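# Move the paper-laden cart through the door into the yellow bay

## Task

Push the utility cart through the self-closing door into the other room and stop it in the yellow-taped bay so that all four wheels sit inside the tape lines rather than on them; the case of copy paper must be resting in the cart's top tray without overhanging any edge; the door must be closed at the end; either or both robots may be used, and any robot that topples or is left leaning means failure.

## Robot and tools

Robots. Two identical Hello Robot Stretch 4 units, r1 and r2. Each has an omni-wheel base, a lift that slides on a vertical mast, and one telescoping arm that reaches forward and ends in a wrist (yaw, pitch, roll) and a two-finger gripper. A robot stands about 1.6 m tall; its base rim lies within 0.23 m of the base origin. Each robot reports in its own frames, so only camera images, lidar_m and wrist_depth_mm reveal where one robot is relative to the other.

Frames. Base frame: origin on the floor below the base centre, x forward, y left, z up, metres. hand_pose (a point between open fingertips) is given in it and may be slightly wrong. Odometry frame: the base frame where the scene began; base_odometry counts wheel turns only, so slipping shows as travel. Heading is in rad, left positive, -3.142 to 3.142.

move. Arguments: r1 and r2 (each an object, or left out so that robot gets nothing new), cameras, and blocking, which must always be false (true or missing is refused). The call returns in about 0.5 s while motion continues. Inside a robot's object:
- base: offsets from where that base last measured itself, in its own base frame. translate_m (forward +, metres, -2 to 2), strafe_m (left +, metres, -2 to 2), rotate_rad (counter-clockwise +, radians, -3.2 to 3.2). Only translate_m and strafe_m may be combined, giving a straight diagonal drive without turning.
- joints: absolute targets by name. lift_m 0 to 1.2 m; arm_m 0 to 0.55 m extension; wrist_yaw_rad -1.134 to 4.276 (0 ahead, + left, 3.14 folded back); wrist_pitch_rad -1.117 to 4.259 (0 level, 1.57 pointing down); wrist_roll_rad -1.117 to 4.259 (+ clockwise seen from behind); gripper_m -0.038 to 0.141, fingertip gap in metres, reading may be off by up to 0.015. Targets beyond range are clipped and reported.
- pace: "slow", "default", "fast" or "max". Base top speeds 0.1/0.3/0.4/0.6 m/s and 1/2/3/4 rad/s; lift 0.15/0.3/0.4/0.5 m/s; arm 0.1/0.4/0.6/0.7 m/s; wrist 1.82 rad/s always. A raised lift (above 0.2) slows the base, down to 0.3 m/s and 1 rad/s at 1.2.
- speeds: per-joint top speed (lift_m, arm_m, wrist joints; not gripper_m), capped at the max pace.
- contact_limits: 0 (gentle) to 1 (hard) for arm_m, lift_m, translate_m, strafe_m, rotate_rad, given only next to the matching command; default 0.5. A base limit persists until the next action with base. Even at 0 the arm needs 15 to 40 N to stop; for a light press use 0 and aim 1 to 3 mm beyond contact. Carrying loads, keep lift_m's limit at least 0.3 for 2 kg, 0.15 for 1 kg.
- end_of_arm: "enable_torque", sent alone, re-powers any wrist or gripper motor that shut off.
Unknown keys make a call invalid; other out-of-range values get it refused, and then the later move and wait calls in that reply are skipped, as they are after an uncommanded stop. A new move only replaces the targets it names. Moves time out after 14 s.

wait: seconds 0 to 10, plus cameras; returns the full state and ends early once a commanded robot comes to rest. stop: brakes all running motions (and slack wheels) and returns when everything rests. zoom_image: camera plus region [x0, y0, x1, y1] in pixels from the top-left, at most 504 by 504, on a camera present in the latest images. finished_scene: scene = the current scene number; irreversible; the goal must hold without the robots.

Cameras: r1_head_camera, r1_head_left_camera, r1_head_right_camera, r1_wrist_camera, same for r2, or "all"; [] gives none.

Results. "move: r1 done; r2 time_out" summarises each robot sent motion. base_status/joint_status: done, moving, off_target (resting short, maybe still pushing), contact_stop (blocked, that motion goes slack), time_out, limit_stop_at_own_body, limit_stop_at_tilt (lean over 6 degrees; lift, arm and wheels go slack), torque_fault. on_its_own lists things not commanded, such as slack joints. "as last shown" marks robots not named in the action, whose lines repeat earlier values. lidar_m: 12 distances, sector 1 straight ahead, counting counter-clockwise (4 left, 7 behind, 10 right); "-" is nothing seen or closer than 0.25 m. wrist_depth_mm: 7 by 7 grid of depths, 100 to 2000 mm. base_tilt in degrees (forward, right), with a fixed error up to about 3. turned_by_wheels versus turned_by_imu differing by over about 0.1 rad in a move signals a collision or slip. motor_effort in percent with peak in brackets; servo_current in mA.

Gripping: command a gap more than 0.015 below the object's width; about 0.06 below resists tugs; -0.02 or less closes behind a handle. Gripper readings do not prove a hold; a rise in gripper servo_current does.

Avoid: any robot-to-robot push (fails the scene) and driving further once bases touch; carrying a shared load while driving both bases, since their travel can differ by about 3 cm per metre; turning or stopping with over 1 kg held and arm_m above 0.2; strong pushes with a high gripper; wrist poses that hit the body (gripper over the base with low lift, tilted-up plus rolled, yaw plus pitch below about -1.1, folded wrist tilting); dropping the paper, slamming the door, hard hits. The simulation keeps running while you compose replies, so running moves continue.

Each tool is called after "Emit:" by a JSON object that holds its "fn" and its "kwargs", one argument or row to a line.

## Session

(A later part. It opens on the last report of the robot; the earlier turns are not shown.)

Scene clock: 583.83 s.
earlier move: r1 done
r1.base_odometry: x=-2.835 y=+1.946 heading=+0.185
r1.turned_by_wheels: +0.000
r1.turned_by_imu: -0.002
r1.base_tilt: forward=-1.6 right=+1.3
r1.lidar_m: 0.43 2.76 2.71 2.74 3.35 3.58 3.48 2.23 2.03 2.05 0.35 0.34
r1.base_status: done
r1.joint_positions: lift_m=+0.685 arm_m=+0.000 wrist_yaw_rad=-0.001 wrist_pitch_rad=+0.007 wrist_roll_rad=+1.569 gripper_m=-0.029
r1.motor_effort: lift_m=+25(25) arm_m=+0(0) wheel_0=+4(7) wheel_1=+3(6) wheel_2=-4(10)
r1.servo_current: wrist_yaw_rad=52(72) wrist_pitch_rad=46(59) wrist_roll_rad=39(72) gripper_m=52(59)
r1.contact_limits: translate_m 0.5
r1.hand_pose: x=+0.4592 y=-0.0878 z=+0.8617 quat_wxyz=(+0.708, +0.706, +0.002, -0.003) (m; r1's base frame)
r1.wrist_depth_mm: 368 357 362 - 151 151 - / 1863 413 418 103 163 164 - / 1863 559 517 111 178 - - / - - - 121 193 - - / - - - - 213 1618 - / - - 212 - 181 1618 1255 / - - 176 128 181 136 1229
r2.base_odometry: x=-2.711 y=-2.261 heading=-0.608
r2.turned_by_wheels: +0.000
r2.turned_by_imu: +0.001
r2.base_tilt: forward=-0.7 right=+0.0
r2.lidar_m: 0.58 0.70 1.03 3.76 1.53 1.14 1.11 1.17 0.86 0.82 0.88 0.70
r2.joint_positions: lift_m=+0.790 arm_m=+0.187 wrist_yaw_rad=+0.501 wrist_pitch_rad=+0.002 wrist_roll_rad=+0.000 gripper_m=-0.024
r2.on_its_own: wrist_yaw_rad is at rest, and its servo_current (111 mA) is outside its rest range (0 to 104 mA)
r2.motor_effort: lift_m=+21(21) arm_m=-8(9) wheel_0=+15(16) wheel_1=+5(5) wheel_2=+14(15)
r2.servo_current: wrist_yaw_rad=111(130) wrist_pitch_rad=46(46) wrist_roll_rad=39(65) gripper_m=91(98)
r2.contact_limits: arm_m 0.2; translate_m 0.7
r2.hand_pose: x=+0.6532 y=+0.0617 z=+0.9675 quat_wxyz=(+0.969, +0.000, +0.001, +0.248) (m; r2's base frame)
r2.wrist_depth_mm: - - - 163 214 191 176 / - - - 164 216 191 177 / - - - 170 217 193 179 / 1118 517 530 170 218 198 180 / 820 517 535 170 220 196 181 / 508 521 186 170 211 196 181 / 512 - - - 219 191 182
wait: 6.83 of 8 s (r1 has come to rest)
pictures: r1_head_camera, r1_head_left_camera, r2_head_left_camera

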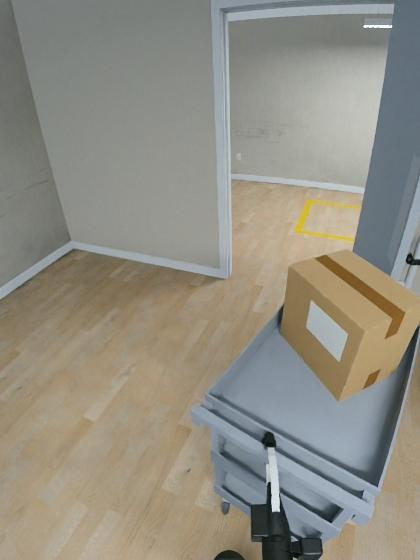

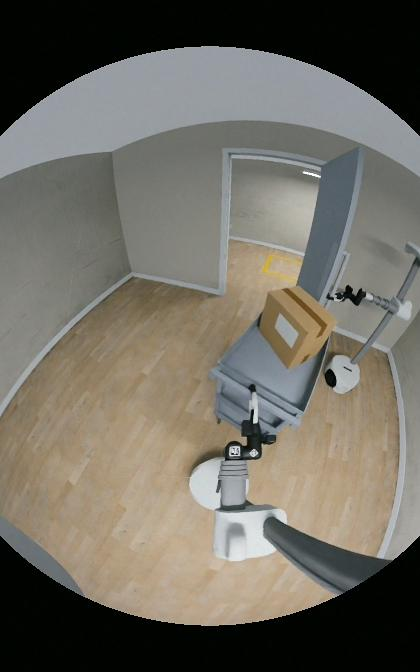

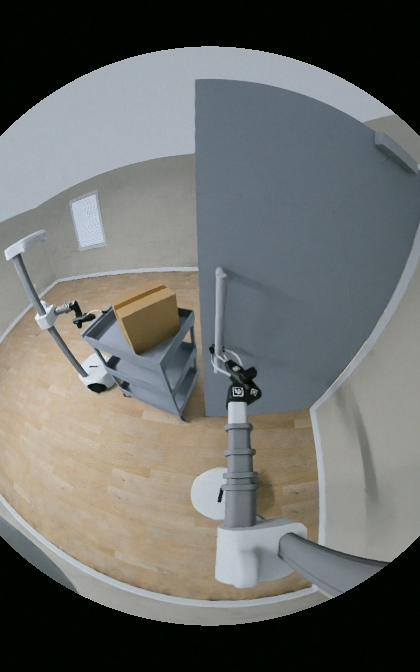

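Emit:
{"fn": "move", "kwargs": {
  "r1": {"base":{"rotate_rad":-0.25},"pace":"slow"},
  "blocking": false,
  "cameras": []
}}

Emit:
{"fn": "wait", "kwargs": {
  "seconds": 2,
  "cameras": []
}}

Emit:
{"fn": "move", "kwargs": {
  "r1": {"base":{"strafe_m":0.25,"translate_m":-0.25},"pace":"slow","contact_limits":{"translate_m":0.5}},
  "blocking": false,
  "cameras": []
}}

Emit:
{"fn": "wait", "kwargs": {
  "seconds": 5,
  "cameras": ["r1_head_camera","r1_head_left_camera"]
}}

Scene clock: 616.77 s.
move: r1 moving
r1.turned_by_wheels: -0.124
r1.turned_by_imu: -0.125
r1.base_status: rotate_rad moving
r1.motor_effort: lift_m=+25(25) arm_m=+0(1) wheel_0=+14(15) wheel_1=+9(9) wheel_2=+7(9)
r2.turned_by_wheels: +0.000
r2.turned_by_imu: +0.000
r2.motor_effort: lift_m=+21(21) arm_m=-9(9) wheel_0=+15(16) wheel_1=+5(5) wheel_2=+14(15)
r2.contact_limits: arm_m 0.2; translate_m 0.7
pictures: none

Scene clock: 617.70 s.
earlier move: r1 done
r1.turned_by_wheels: -0.125
r1.turned_by_imu: -0.126
r1.base_status: done
r1.motor_effort: lift_m=+25(25) arm_m=-4(4) wheel_0=+4(15) wheel_1=+3(9) wheel_2=+2(9)
r2.turned_by_wheels: +0.000
r2.turned_by_imu: +0.000
r2.on_its_own: wrist_yaw_rad is at rest, and its servo_current (130 mA) is outside its rest range (0 to 104 mA)
r2.motor_effort: lift_m=+21(21) arm_m=-8(9) wheel_0=+15(16) wheel_1=+5(5) wheel_2=+14(15)
r2.contact_limits: arm_m 0.2; translate_m 0.7
wait: 0.93 of 2 s (r1 has come to rest)
pictures: none

Scene clock: 618.20 s.
move: r1 moving
r1.turned_by_wheels: +0.000
r1.turned_by_imu: +0.000
r1.base_status: translate_m moving; strafe_m moving
r1.motor_effort: lift_m=+25(25) arm_m=-3(4) wheel_0=-10(10) wheel_1=+1(5) wheel_2=+7(8)
r1.contact_limits: translate_m 0.5
r2.turned_by_wheels: +0.000
r2.turned_by_imu: +0.000
r2.motor_effort: lift_m=+21(21) arm_m=-8(9) wheel_0=+15(15) wheel_1=+5(5) wheel_2=+15(15)
r2.contact_limits: arm_m 0.2; translate_m 0.7
pictures: none

Scene clock: 622.50 s.
earlier move: r1 done
r1.base_odometry: x=-3.068 y=+2.211 heading=-0.064
r1.turned_by_wheels: +0.000
r1.turned_by_imu: +0.000
r1.base_tilt: forward=-1.6 right=+1.2
r1.lidar_m: 0.43 2.68 2.52 2.48 2.70 3.34 3.31 2.81 2.27 2.23 1.82 0.38
r1.base_status: done
r1.joint_positions: lift_m=+0.685 arm_m=+0.000 wrist_yaw_rad=-0.001 wrist_pitch_rad=+0.007 wrist_roll_rad=+1.569 gripper_m=-0.029
r1.motor_effort: lift_m=+25(25) arm_m=-4(4) wheel_0=-4(12) wheel_1=+3(5) wheel_2=+1(8)
r1.servo_current: wrist_yaw_rad=39(72) wrist_pitch_rad=52(59) wrist_roll_rad=46(65) gripper_m=52(65)
r1.contact_limits: translate_m 0.5
r1.hand_pose: x=+0.4592 y=-0.0878 z=+0.8617 quat_wxyz=(+0.708, +0.706, +0.002, -0.003) (m; r1's base frame)
r1.wrist_depth_mm: - 452 455 120 176 176 - / - 402 402 126 186 - - / - 469 459 - 196 - - / - - 544 - 206 - - / - - - - 220 1756 - / - - 208 177 181 1576 - / - - 179 149 249 136 1281
r2.base_odometry: x=-2.711 y=-2.261 heading=-0.608
r2.turned_by_wheels: +0.000
r2.turned_by_imu: +0.001
r2.base_tilt: forward=-0.7 right=+0.0
r2.lidar_m: 0.58 0.90 1.04 3.80 1.54 1.16 1.11 1.17 0.87 0.84 0.88 0.71
r2.joint_positions: lift_m=+0.790 arm_m=+0.187 wrist_yaw_rad=+0.501 wrist_pitch_rad=+0.002 wrist_roll_rad=+0.000 gripper_m=-0.024
r2.on_its_own: wrist_yaw_rad is at rest, and its servo_current (111 mA) is outside its rest range (0 to 104 mA)
r2.motor_effort: lift_m=+21(21) arm_m=-8(9) wheel_0=+15(16) wheel_1=+5(5) wheel_2=+14(15)
r2.servo_current: wrist_yaw_rad=111(137) wrist_pitch_rad=46(46) wrist_roll_rad=52(65) gripper_m=98(98)
r2.contact_limits: arm_m 0.2; translate_m 0.7
r2.hand_pose: x=+0.6532 y=+0.0617 z=+0.9675 quat_wxyz=(+0.969, +0.000, +0.001, +0.248) (m; r2's base frame)
r2.wrist_depth_mm: - - - 164 214 190 176 / - - - 164 215 191 178 / - - - 170 217 194 179 / 741 750 866 170 217 198 179 / 750 759 778 170 221 196 181 / - 157 182 170 211 196 182 / - - - - 219 191 182
wait: 4.30 of 5 s (r1 has come to rest)
pictures: r1_head_camera, r1_head_left_camera

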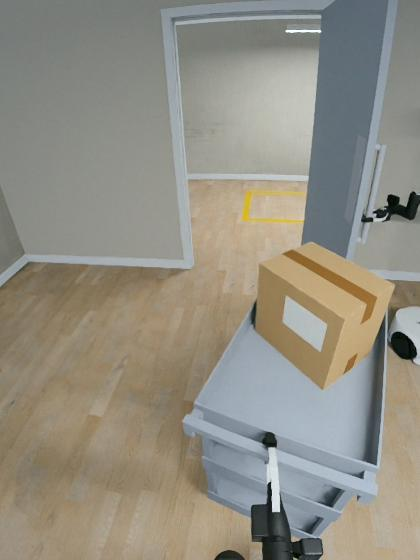

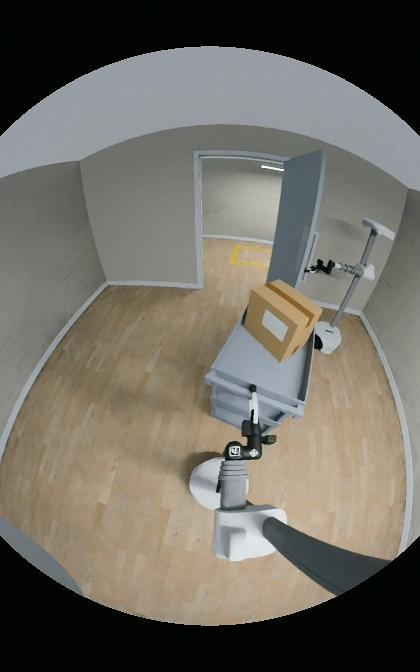

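Emit:
{"fn": "move", "kwargs": {
  "r1": {"base":{"rotate_rad":-0.25},"pace":"slow"},
  "blocking": false,
  "cameras": []
}}

Emit:
{"fn": "wait", "kwargs": {
  "seconds": 2,
  "cameras": []
}}

Emit:
{"fn": "move", "kwargs": {
  "r1": {"base":{"strafe_m":0.364,"translate_m":-0.456},"pace":"slow","contact_limits":{"translate_m":0.5}},
  "blocking": false,
  "cameras": []
}}

Emit:
{"fn": "wait", "kwargs": {
  "seconds": 8,
  "cameras": ["r1_head_camera","r1_head_left_camera"]
}}

Scene clock: 630.63 s.
move: r1 moving
r1.turned_by_wheels: -0.125
r1.turned_by_imu: -0.125
r1.base_status: rotate_rad moving
r1.motor_effort: lift_m=+25(25) arm_m=-4(4) wheel_0=+11(12) wheel_1=+8(8) wheel_2=+8(8)
r2.turned_by_wheels: +0.000
r2.turned_by_imu: +0.000
r2.motor_effort: lift_m=+21(21) arm_m=-9(9) wheel_0=+15(16) wheel_1=+5(5) wheel_2=+14(15)
r2.contact_limits: arm_m 0.2; translate_m 0.7
pictures: none

Scene clock: 631.43 s.
earlier move: r1 done
r1.turned_by_wheels: -0.125
r1.turned_by_imu: -0.125
r1.base_status: done
r1.motor_effort: lift_m=+25(25) arm_m=+3(4) wheel_0=+3(12) wheel_1=+2(8) wheel_2=+2(8)
r2.turned_by_wheels: +0.000
r2.turned_by_imu: +0.000
r2.on_its_own: wrist_yaw_rad is at rest, and its servo_current (117 mA) is outside its rest range (0 to 104 mA)
r2.motor_effort: lift_m=+21(21) arm_m=-9(9) wheel_0=+15(16) wheel_1=+5(5) wheel_2=+14(15)
r2.contact_limits: arm_m 0.2; translate_m 0.7
wait: 0.80 of 2 s (r1 has come to rest)
pictures: none

Scene clock: 631.93 s.
move: r1 moving
r1.turned_by_wheels: +0.000
r1.turned_by_imu: +0.000
r1.base_status: translate_m moving; strafe_m moving
r1.motor_effort: lift_m=+25(25) arm_m=+0(4) wheel_0=-8(10) wheel_1=+3(3) wheel_2=+7(8)
r1.contact_limits: translate_m 0.5
r2.turned_by_wheels: +0.000
r2.turned_by_imu: +0.000
r2.motor_effort: lift_m=+21(21) arm_m=-8(9) wheel_0=+15(15) wheel_1=+5(5) wheel_2=+14(15)
r2.contact_limits: arm_m 0.2; translate_m 0.7
pictures: none

Scene clock: 638.47 s.
earlier move: r1 done
r1.base_odometry: x=-3.390 y=+2.698 heading=-0.313
r1.turned_by_wheels: +0.000
r1.turned_by_imu: +0.000
r1.base_tilt: forward=-1.6 right=+1.3
r1.lidar_m: 0.42 2.93 2.27 2.07 2.11 2.67 2.93 2.95 2.89 2.65 2.69 0.38
r1.base_status: done
r1.joint_positions: lift_m=+0.685 arm_m=+0.000 wrist_yaw_rad=-0.001 wrist_pitch_rad=+0.007 wrist_roll_rad=+1.569 gripper_m=-0.029
r1.motor_effort: lift_m=+25(25) arm_m=-4(4) wheel_0=-4(12) wheel_1=+3(6) wheel_2=+2(8)
r1.servo_current: wrist_yaw_rad=52(72) wrist_pitch_rad=52(59) wrist_roll_rad=46(72) gripper_m=52(65)
r1.contact_limits: translate_m 0.5
r1.hand_pose: x=+0.4592 y=-0.0877 z=+0.8617 quat_wxyz=(+0.708, +0.706, +0.002, -0.003) (m; r1's base frame)
r1.wrist_depth_mm: - 455 459 118 175 175 - / - 407 410 124 184 - - / - 449 452 - 195 - - / - - 544 - 206 - - / - - - - 220 1756 - / - - 208 177 181 1576 - / - - 180 149 249 136 1281
r2.base_odometry: x=-2.711 y=-2.261 heading=-0.608
r2.turned_by_wheels: +0.000
r2.turned_by_imu: +0.001
r2.base_tilt: forward=-0.7 right=+0.0
r2.lidar_m: 0.59 1.50 1.45 3.79 1.55 1.15 1.12 1.16 0.85 0.83 0.88 0.69
r2.joint_positions: lift_m=+0.790 arm_m=+0.187 wrist_yaw_rad=+0.501 wrist_pitch_rad=+0.002 wrist_roll_rad=+0.000 gripper_m=-0.024
r2.on_its_own: wrist_yaw_rad is at rest, and its servo_current (117 mA) is outside its rest range (0 to 104 mA)
r2.motor_effort: lift_m=+21(21) arm_m=-8(9) wheel_0=+15(16) wheel_1=+5(5) wheel_2=+14(15)
r2.servo_current: wrist_yaw_rad=117(137) wrist_pitch_rad=39(46) wrist_roll_rad=46(65) gripper_m=91(98)
r2.contact_limits: arm_m 0.2; translate_m 0.7
r2.hand_pose: x=+0.6532 y=+0.0617 z=+0.9675 quat_wxyz=(+0.969, +0.000, +0.001, +0.248) (m; r2's base frame)
r2.wrist_depth_mm: - - - 164 214 191 176 / - - - 164 216 191 177 / - - - 169 216 193 179 / - 1182 - 170 218 198 180 / - - - 170 220 196 181 / - 1756 185 170 211 196 182 / - - - - 218 191 182
wait: 6.53 of 8 s (r1 has come to rest)
pictures: r1_head_camera, r1_head_left_camera

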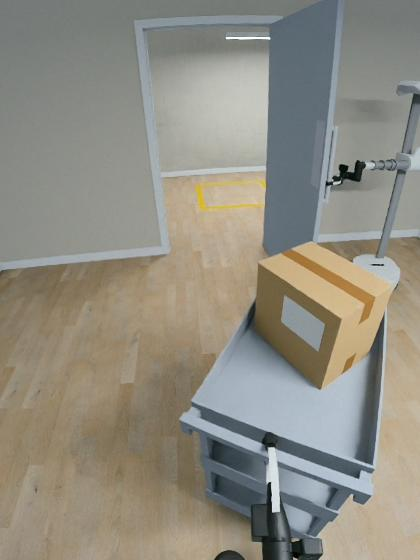

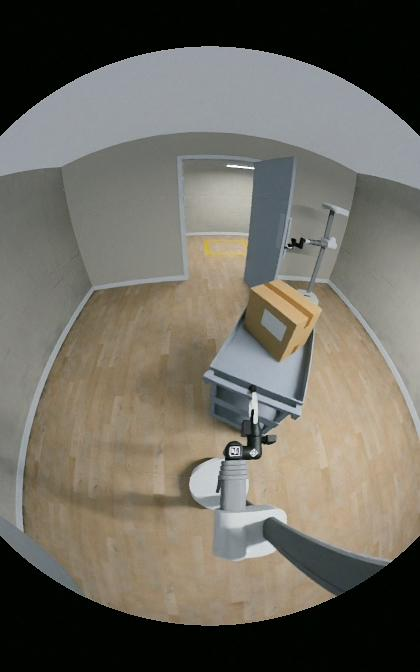

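Emit:
{"fn": "move", "kwargs": {
  "r1": {"base":{"strafe_m":-0.03,"translate_m":-0.9},"contact_limits":{"translate_m":0.5},"pace":"slow"},
  "blocking": false,
  "cameras": []
}}

Emit:
{"fn": "wait", "kwargs": {
  "seconds": 10,
  "cameras": ["r1_head_camera","r1_head_left_camera"]
}}

Scene clock: 644.07 s.
move: r1 moving
r1.turned_by_wheels: +0.000
r1.turned_by_imu: -0.001
r1.base_status: translate_m moving; strafe_m moving
r1.motor_effort: lift_m=+25(25) arm_m=-4(4) wheel_0=-6(9) wheel_1=-4(6) wheel_2=+7(8)
r1.contact_limits: translate_m 0.5
r2.turned_by_wheels: +0.000
r2.turned_by_imu: +0.000
r2.motor_effort: lift_m=+21(21) arm_m=-8(9) wheel_0=+15(15) wheel_1=+5(5) wheel_2=+14(15)
r2.contact_limits: arm_m 0.2; translate_m 0.7
pictures: none

Scene clock: 653.87 s.
earlier move: r1 done
r1.base_odometry: x=-4.255 y=+2.946 heading=-0.313
r1.turned_by_wheels: +0.000
r1.turned_by_imu: +0.001
r1.base_tilt: forward=-1.6 right=+1.3
r1.lidar_m: 0.39 0.41 2.16 1.97 2.00 2.17 2.01 2.05 2.60 2.73 2.76 0.42
r1.base_status: done
r1.joint_positions: lift_m=+0.685 arm_m=+0.000 wrist_yaw_rad=+0.001 wrist_pitch_rad=+0.007 wrist_roll_rad=+1.569 gripper_m=-0.029
r1.motor_effort: lift_m=+25(25) arm_m=-4(4) wheel_0=-3(9) wheel_1=-2(7) wheel_2=+4(9)
r1.servo_current: wrist_yaw_rad=46(78) wrist_pitch_rad=46(59) wrist_roll_rad=26(65) gripper_m=52(59)
r1.contact_limits: translate_m 0.5
r1.hand_pose: x=+0.4594 y=-0.0871 z=+0.8617 quat_wxyz=(+0.708, +0.706, +0.003, -0.002) (m; r1's base frame)
r1.wrist_depth_mm: - - - 220 222 1661 - / - - - 222 224 820 - / - 569 512 165 225 - - / - 455 459 167 229 - - / - 530 508 167 229 - - / - - 539 178 182 - - / - - 177 - 233 137 -
r2.base_odometry: x=-2.711 y=-2.261 heading=-0.608
r2.turned_by_wheels: +0.000
r2.turned_by_imu: +0.001
r2.base_tilt: forward=-0.6 right=+0.0
r2.lidar_m: 0.59 3.80 2.23 3.77 1.56 1.16 1.10 1.15 0.85 0.82 0.89 0.70
r2.joint_positions: lift_m=+0.790 arm_m=+0.187 wrist_yaw_rad=+0.501 wrist_pitch_rad=+0.002 wrist_roll_rad=+0.000 gripper_m=-0.024
r2.on_its_own: wrist_yaw_rad is at rest, and its servo_current (111 mA) is outside its rest range (0 to 104 mA)
r2.motor_effort: lift_m=+21(21) arm_m=-8(9) wheel_0=+16(16) wheel_1=+5(5) wheel_2=+14(15)
r2.servo_current: wrist_yaw_rad=111(130) wrist_pitch_rad=39(46) wrist_roll_rad=59(59) gripper_m=91(98)
r2.contact_limits: arm_m 0.2; translate_m 0.7
r2.hand_pose: x=+0.6532 y=+0.0617 z=+0.9675 quat_wxyz=(+0.969, +0.000, +0.001, +0.248) (m; r2's base frame)
r2.wrist_depth_mm: - - - 164 214 191 176 / - - - 164 215 191 178 / - - - 170 216 193 179 / - - - 169 219 198 180 / - - - 170 220 196 181 / - - 186 170 211 196 182 / - 1921 - - 219 191 182
wait: 9.80 of 10 s (r1 has come to rest)
pictures: r1_head_camera, r1_head_left_camera

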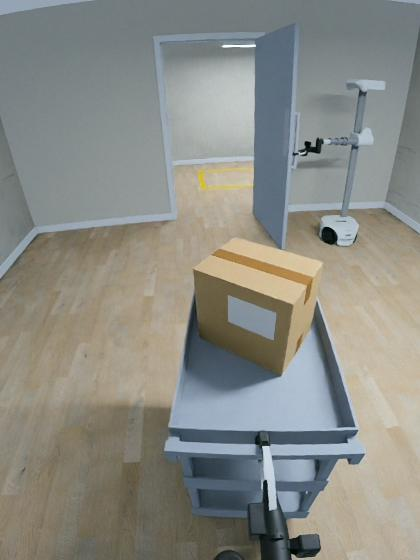

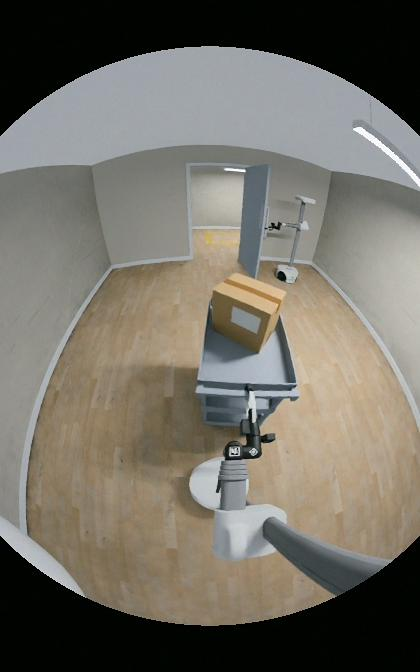

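Emit:
{"fn": "move", "kwargs": {
  "r1": {"base":{"strafe_m":-0.025,"translate_m":0.4},"contact_limits":{"translate_m":0.5},"pace":"slow"},
  "blocking": false,
  "cameras": []
}}

Emit:
{"fn": "wait", "kwargs": {
  "seconds": 6,
  "cameras": ["r1_head_camera"]
}}

Scene clock: 701.80 s.
move: r1 moving
r1.turned_by_wheels: +0.001
r1.turned_by_imu: +0.000
r1.base_status: translate_m moving; strafe_m moving
r1.motor_effort: lift_m=+25(25) arm_m=+2(4) wheel_0=+9(10) wheel_1=+4(6) wheel_2=-6(7)
r1.contact_limits: translate_m 0.5
r2.turned_by_wheels: +0.000
r2.turned_by_imu: +0.000
r2.motor_effort: lift_m=+21(21) arm_m=-8(9) wheel_0=+15(15) wheel_1=+5(6) wheel_2=+14(14)
r2.contact_limits: arm_m 0.2; translate_m 0.7
pictures: none

Scene clock: 706.60 s.
earlier move: r1 done
r1.base_odometry: x=-3.882 y=+2.799 heading=-0.313
r1.turned_by_wheels: -0.001
r1.turned_by_imu: -0.002
r1.base_tilt: forward=-1.6 right=+1.2
r1.lidar_m: 0.38 0.45 2.24 2.04 2.09 2.60 2.41 2.46 2.86 2.65 2.68 0.42
r1.base_status: done
r1.joint_positions: lift_m=+0.685 arm_m=+0.000 wrist_yaw_rad=-0.003 wrist_pitch_rad=+0.007 wrist_roll_rad=+1.569 gripper_m=-0.029
r1.motor_effort: lift_m=+25(25) arm_m=+4(4) wheel_0=+1(12) wheel_1=+2(6) wheel_2=-3(9)
r1.servo_current: wrist_yaw_rad=52(78) wrist_pitch_rad=52(59) wrist_roll_rad=46(72) gripper_m=52(65)
r1.contact_limits: translate_m 0.5
r1.hand_pose: x=+0.4590 y=-0.0882 z=+0.8617 quat_wxyz=(+0.708, +0.706, +0.002, -0.003) (m; r1's base frame)
r1.wrist_depth_mm: - - - 214 215 1576 - / - - - 159 219 - - / - 500 477 220 222 - - / - 473 462 163 224 - - / - 539 517 166 227 - - / - - 206 168 182 - - / - - 180 128 234 136 -
r2.base_odometry: x=-2.711 y=-2.261 heading=-0.608
r2.turned_by_wheels: +0.000
r2.turned_by_imu: +0.001
r2.base_tilt: forward=-0.6 right=+0.1
r2.lidar_m: 0.59 2.03 1.83 3.77 1.53 1.17 1.11 1.15 0.88 0.83 0.90 0.70
r2.joint_positions: lift_m=+0.790 arm_m=+0.187 wrist_yaw_rad=+0.500 wrist_pitch_rad=+0.002 wrist_roll_rad=+0.000 gripper_m=-0.024
r2.on_its_own: wrist_yaw_rad is at rest, and its servo_current (124 mA) is outside its rest range (0 to 104 mA)
r2.motor_effort: lift_m=+21(21) arm_m=-8(9) wheel_0=+15(16) wheel_1=+5(6) wheel_2=+14(15)
r2.servo_current: wrist_yaw_rad=124(130) wrist_pitch_rad=39(46) wrist_roll_rad=46(59) gripper_m=91(98)
r2.contact_limits: arm_m 0.2; translate_m 0.7
r2.hand_pose: x=+0.6532 y=+0.0617 z=+0.9675 quat_wxyz=(+0.969, +0.000, +0.001, +0.248) (m; r2's base frame)
r2.wrist_depth_mm: - - - 164 214 190 176 / - - - 164 216 191 177 / - - - 170 217 193 178 / - 1618 - 170 218 197 180 / - - - 170 220 196 180 / - 1756 186 170 211 196 181 / - 1661 - - 219 191 182
wait: 4.80 of 6 s (r1 has come to rest)
pictures: r1_head_camera

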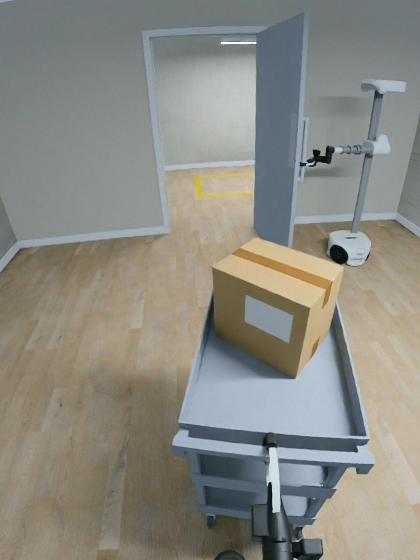

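Emit:
{"fn": "move", "kwargs": {
  "r1": {"base":{"strafe_m":-0.11,"translate_m":0.2},"contact_limits":{"translate_m":0.5},"pace":"slow"},
  "blocking": false,
  "cameras": []
}}

Emit:
{"fn": "wait", "kwargs": {
  "seconds": 6,
  "cameras": ["r1_head_camera"]
}}

Scene clock: 712.90 s.
move: r1 moving
r1.turned_by_wheels: +0.000
r1.turned_by_imu: +0.000
r1.base_status: translate_m moving; strafe_m moving
r1.motor_effort: lift_m=+25(25) arm_m=+4(4) wheel_0=+8(8) wheel_1=+5(5) wheel_2=-9(9)
r1.contact_limits: translate_m 0.5
r2.turned_by_wheels: +0.000
r2.turned_by_imu: +0.000
r2.motor_effort: lift_m=+21(21) arm_m=-8(9) wheel_0=+15(15) wheel_1=+5(5) wheel_2=+14(15)
r2.contact_limits: arm_m 0.2; translate_m 0.7
pictures: none

Scene clock: 715.83 s.
earlier move: r1 done
r1.base_odometry: x=-3.726 y=+2.633 heading=-0.313
r1.turned_by_wheels: +0.000
r1.turned_by_imu: +0.001
r1.base_tilt: forward=-1.6 right=+1.3
r1.lidar_m: 0.40 0.42 2.39 2.19 2.22 2.80 2.60 2.61 2.72 2.51 2.53 0.43
r1.base_status: done
r1.joint_positions: lift_m=+0.685 arm_m=+0.000 wrist_yaw_rad=+0.000 wrist_pitch_rad=+0.007 wrist_roll_rad=+1.569 gripper_m=-0.029
r1.motor_effort: lift_m=+25(25) arm_m=+4(4) wheel_0=+5(11) wheel_1=+3(5) wheel_2=+0(9)
r1.servo_current: wrist_yaw_rad=39(78) wrist_pitch_rad=46(59) wrist_roll_rad=46(65) gripper_m=52(59)
r1.contact_limits: translate_m 0.5
r1.hand_pose: x=+0.4593 y=-0.0873 z=+0.8617 quat_wxyz=(+0.708, +0.706, +0.003, -0.002) (m; r1's base frame)
r1.wrist_depth_mm: - - - 221 223 1661 1229 / - - - 222 225 1661 - / - 585 517 224 226 - - / - 455 455 166 228 - - / - 517 504 167 229 - - / - - 212 181 183 - - / - - 177 - 231 136 -
r2.base_odometry: x=-2.711 y=-2.261 heading=-0.608
r2.turned_by_wheels: +0.000
r2.turned_by_imu: +0.000
r2.base_tilt: forward=-0.6 right=+0.1
r2.lidar_m: 0.59 1.77 1.65 3.76 1.53 1.15 1.11 1.16 0.85 0.83 0.88 0.71
r2.joint_positions: lift_m=+0.790 arm_m=+0.187 wrist_yaw_rad=+0.500 wrist_pitch_rad=+0.002 wrist_roll_rad=+0.000 gripper_m=-0.024
r2.on_its_own: wrist_yaw_rad is at rest, and its servo_current (117 mA) is outside its rest range (0 to 104 mA)
r2.motor_effort: lift_m=+21(21) arm_m=-8(9) wheel_0=+15(16) wheel_1=+5(5) wheel_2=+14(15)
r2.servo_current: wrist_yaw_rad=117(130) wrist_pitch_rad=33(46) wrist_roll_rad=46(59) gripper_m=91(98)
r2.contact_limits: arm_m 0.2; translate_m 0.7
r2.hand_pose: x=+0.6532 y=+0.0617 z=+0.9675 quat_wxyz=(+0.969, +0.000, +0.001, +0.248) (m; r2's base frame)
r2.wrist_depth_mm: - - - 164 214 191 176 / - - - 165 216 191 177 / - - - 169 217 194 178 / - 1464 - 170 218 198 179 / - - - 170 220 195 180 / - 1308 186 170 210 196 181 / 1983 - - - 219 190 182
wait: 2.93 of 6 s (r1 has come to rest)
pictures: r1_head_camera

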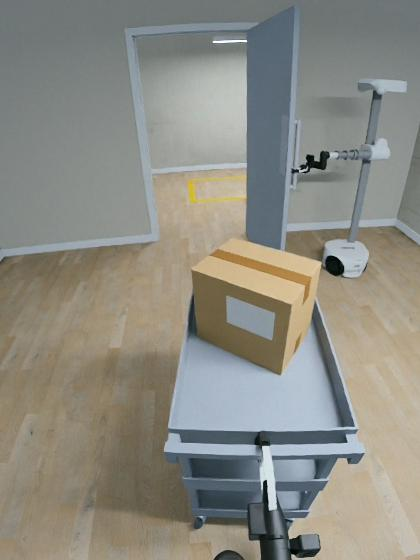

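Emit:
{"fn": "move", "kwargs": {
  "r1": {"base":{"strafe_m":-0.12,"translate_m":0.25},"contact_limits":{"translate_m":0.5},"pace":"slow"},
  "blocking": false,
  "cameras": []
}}

Emit:
{"fn": "wait", "kwargs": {
  "seconds": 6,
  "cameras": []
}}

Emit:
{"fn": "move", "kwargs": {
  "r1": {"base":{"rotate_rad":0.09},"pace":"slow"},
  "blocking": false,
  "cameras": []
}}

Emit:
{"fn": "wait", "kwargs": {
  "seconds": 2,
  "cameras": ["r1_head_camera","r1_head_left_camera"]
}}

Scene clock: 723.27 s.
move: r1 moving
r1.turned_by_wheels: +0.001
r1.turned_by_imu: +0.001
r1.base_status: translate_m moving; strafe_m moving
r1.motor_effort: lift_m=+25(25) arm_m=+4(4) wheel_0=+8(12) wheel_1=+4(5) wheel_2=-5(8)
r1.contact_limits: translate_m 0.5
r2.turned_by_wheels: +0.000
r2.turned_by_imu: +0.000
r2.motor_effort: lift_m=+21(21) arm_m=-8(9) wheel_0=+15(16) wheel_1=+5(5) wheel_2=+14(15)
r2.contact_limits: arm_m 0.2; translate_m 0.7
pictures: none

Scene clock: 726.73 s.
earlier move: r1 done
r1.turned_by_wheels: +0.000
r1.turned_by_imu: -0.001
r1.base_status: done
r1.motor_effort: lift_m=+25(25) arm_m=+4(4) wheel_0=+5(12) wheel_1=+2(7) wheel_2=-2(8)
r1.contact_limits: translate_m 0.5
r2.turned_by_wheels: +0.000
r2.turned_by_imu: +0.000
r2.on_its_own: wrist_yaw_rad is at rest, and its servo_current (137 mA) is outside its rest range (0 to 104 mA)
r2.motor_effort: lift_m=+21(21) arm_m=-8(9) wheel_0=+15(16) wheel_1=+5(5) wheel_2=+14(15)
r2.contact_limits: arm_m 0.2; translate_m 0.7
wait: 3.47 of 6 s (r1 has come to rest)
pictures: none

Scene clock: 727.23 s.
move: r1 moving
r1.turned_by_wheels: +0.084
r1.turned_by_imu: +0.085
r1.base_status: rotate_rad moving
r1.motor_effort: lift_m=+25(25) arm_m=+4(4) wheel_0=-6(8) wheel_1=-6(6) wheel_2=-5(8)
r2.turned_by_wheels: +0.000
r2.turned_by_imu: +0.000
r2.motor_effort: lift_m=+21(21) arm_m=-9(9) wheel_0=+15(16) wheel_1=+5(5) wheel_2=+14(14)
r2.contact_limits: arm_m 0.2; translate_m 0.7
pictures: none

Scene clock: 727.77 s.
earlier move: r1 done
r1.base_odometry: x=-3.525 y=+2.442 heading=-0.223
r1.turned_by_wheels: +0.005
r1.turned_by_imu: +0.005
r1.base_tilt: forward=-1.6 right=+1.3
r1.lidar_m: 0.40 0.41 2.47 2.35 2.41 2.97 2.84 2.93 2.50 2.38 2.43 0.43
r1.base_status: done
r1.joint_positions: lift_m=+0.685 arm_m=+0.000 wrist_yaw_rad=-0.003 wrist_pitch_rad=+0.007 wrist_roll_rad=+1.569 gripper_m=-0.029
r1.motor_effort: lift_m=+25(25) arm_m=+4(4) wheel_0=-5(8) wheel_1=-2(6) wheel_2=-2(8)
r1.servo_current: wrist_yaw_rad=46(72) wrist_pitch_rad=46(59) wrist_roll_rad=52(65) gripper_m=52(59)
r1.hand_pose: x=+0.4590 y=-0.0882 z=+0.8617 quat_wxyz=(+0.708, +0.706, +0.002, -0.003) (m; r1's base frame)
r1.wrist_depth_mm: - - - 225 227 1661 1160 / - - - 225 228 1661 - / - 574 530 226 228 - - / - 459 455 167 229 - - / - 512 504 168 230 - - / - - 208 186 181 - - / - - 180 - 232 127 -
r2.base_odometry: x=-2.711 y=-2.261 heading=-0.608
r2.turned_by_wheels: +0.000
r2.turned_by_imu: +0.000
r2.base_tilt: forward=-0.6 right=+0.0
r2.lidar_m: 0.56 1.50 1.38 3.76 1.56 1.16 1.11 1.13 0.86 0.83 0.90 0.68
r2.joint_positions: lift_m=+0.790 arm_m=+0.187 wrist_yaw_rad=+0.500 wrist_pitch_rad=+0.002 wrist_roll_rad=+0.000 gripper_m=-0.024
r2.on_its_own: wrist_yaw_rad is at rest, and its servo_current (117 mA) is outside its rest range (0 to 104 mA)
r2.motor_effort: lift_m=+21(21) arm_m=-8(9) wheel_0=+15(16) wheel_1=+5(5) wheel_2=+14(15)
r2.servo_current: wrist_yaw_rad=117(130) wrist_pitch_rad=39(46) wrist_roll_rad=59(65) gripper_m=91(98)
r2.contact_limits: arm_m 0.2; translate_m 0.7
r2.hand_pose: x=+0.6532 y=+0.0617 z=+0.9675 quat_wxyz=(+0.969, +0.000, +0.001, +0.248) (m; r2's base frame)
r2.wrist_depth_mm: - - - 164 213 191 176 / - - - 164 216 191 177 / - - - 169 217 193 179 / 1160 1205 - 170 219 198 180 / 1138 1708 - 170 220 195 181 / 1808 1661 185 170 210 196 181 / 1281 - - - 220 191 182
wait: 0.53 of 2 s (r1 has come to rest)
pictures: r1_head_camera, r1_head_left_camera

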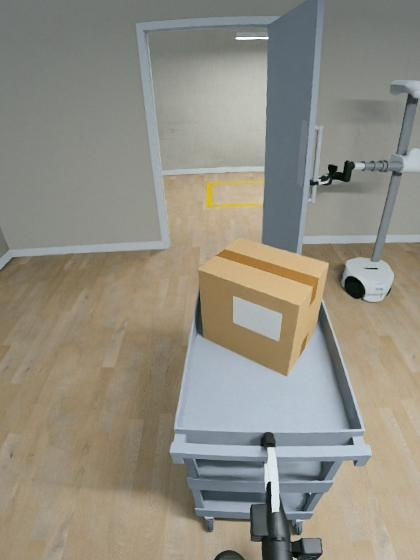

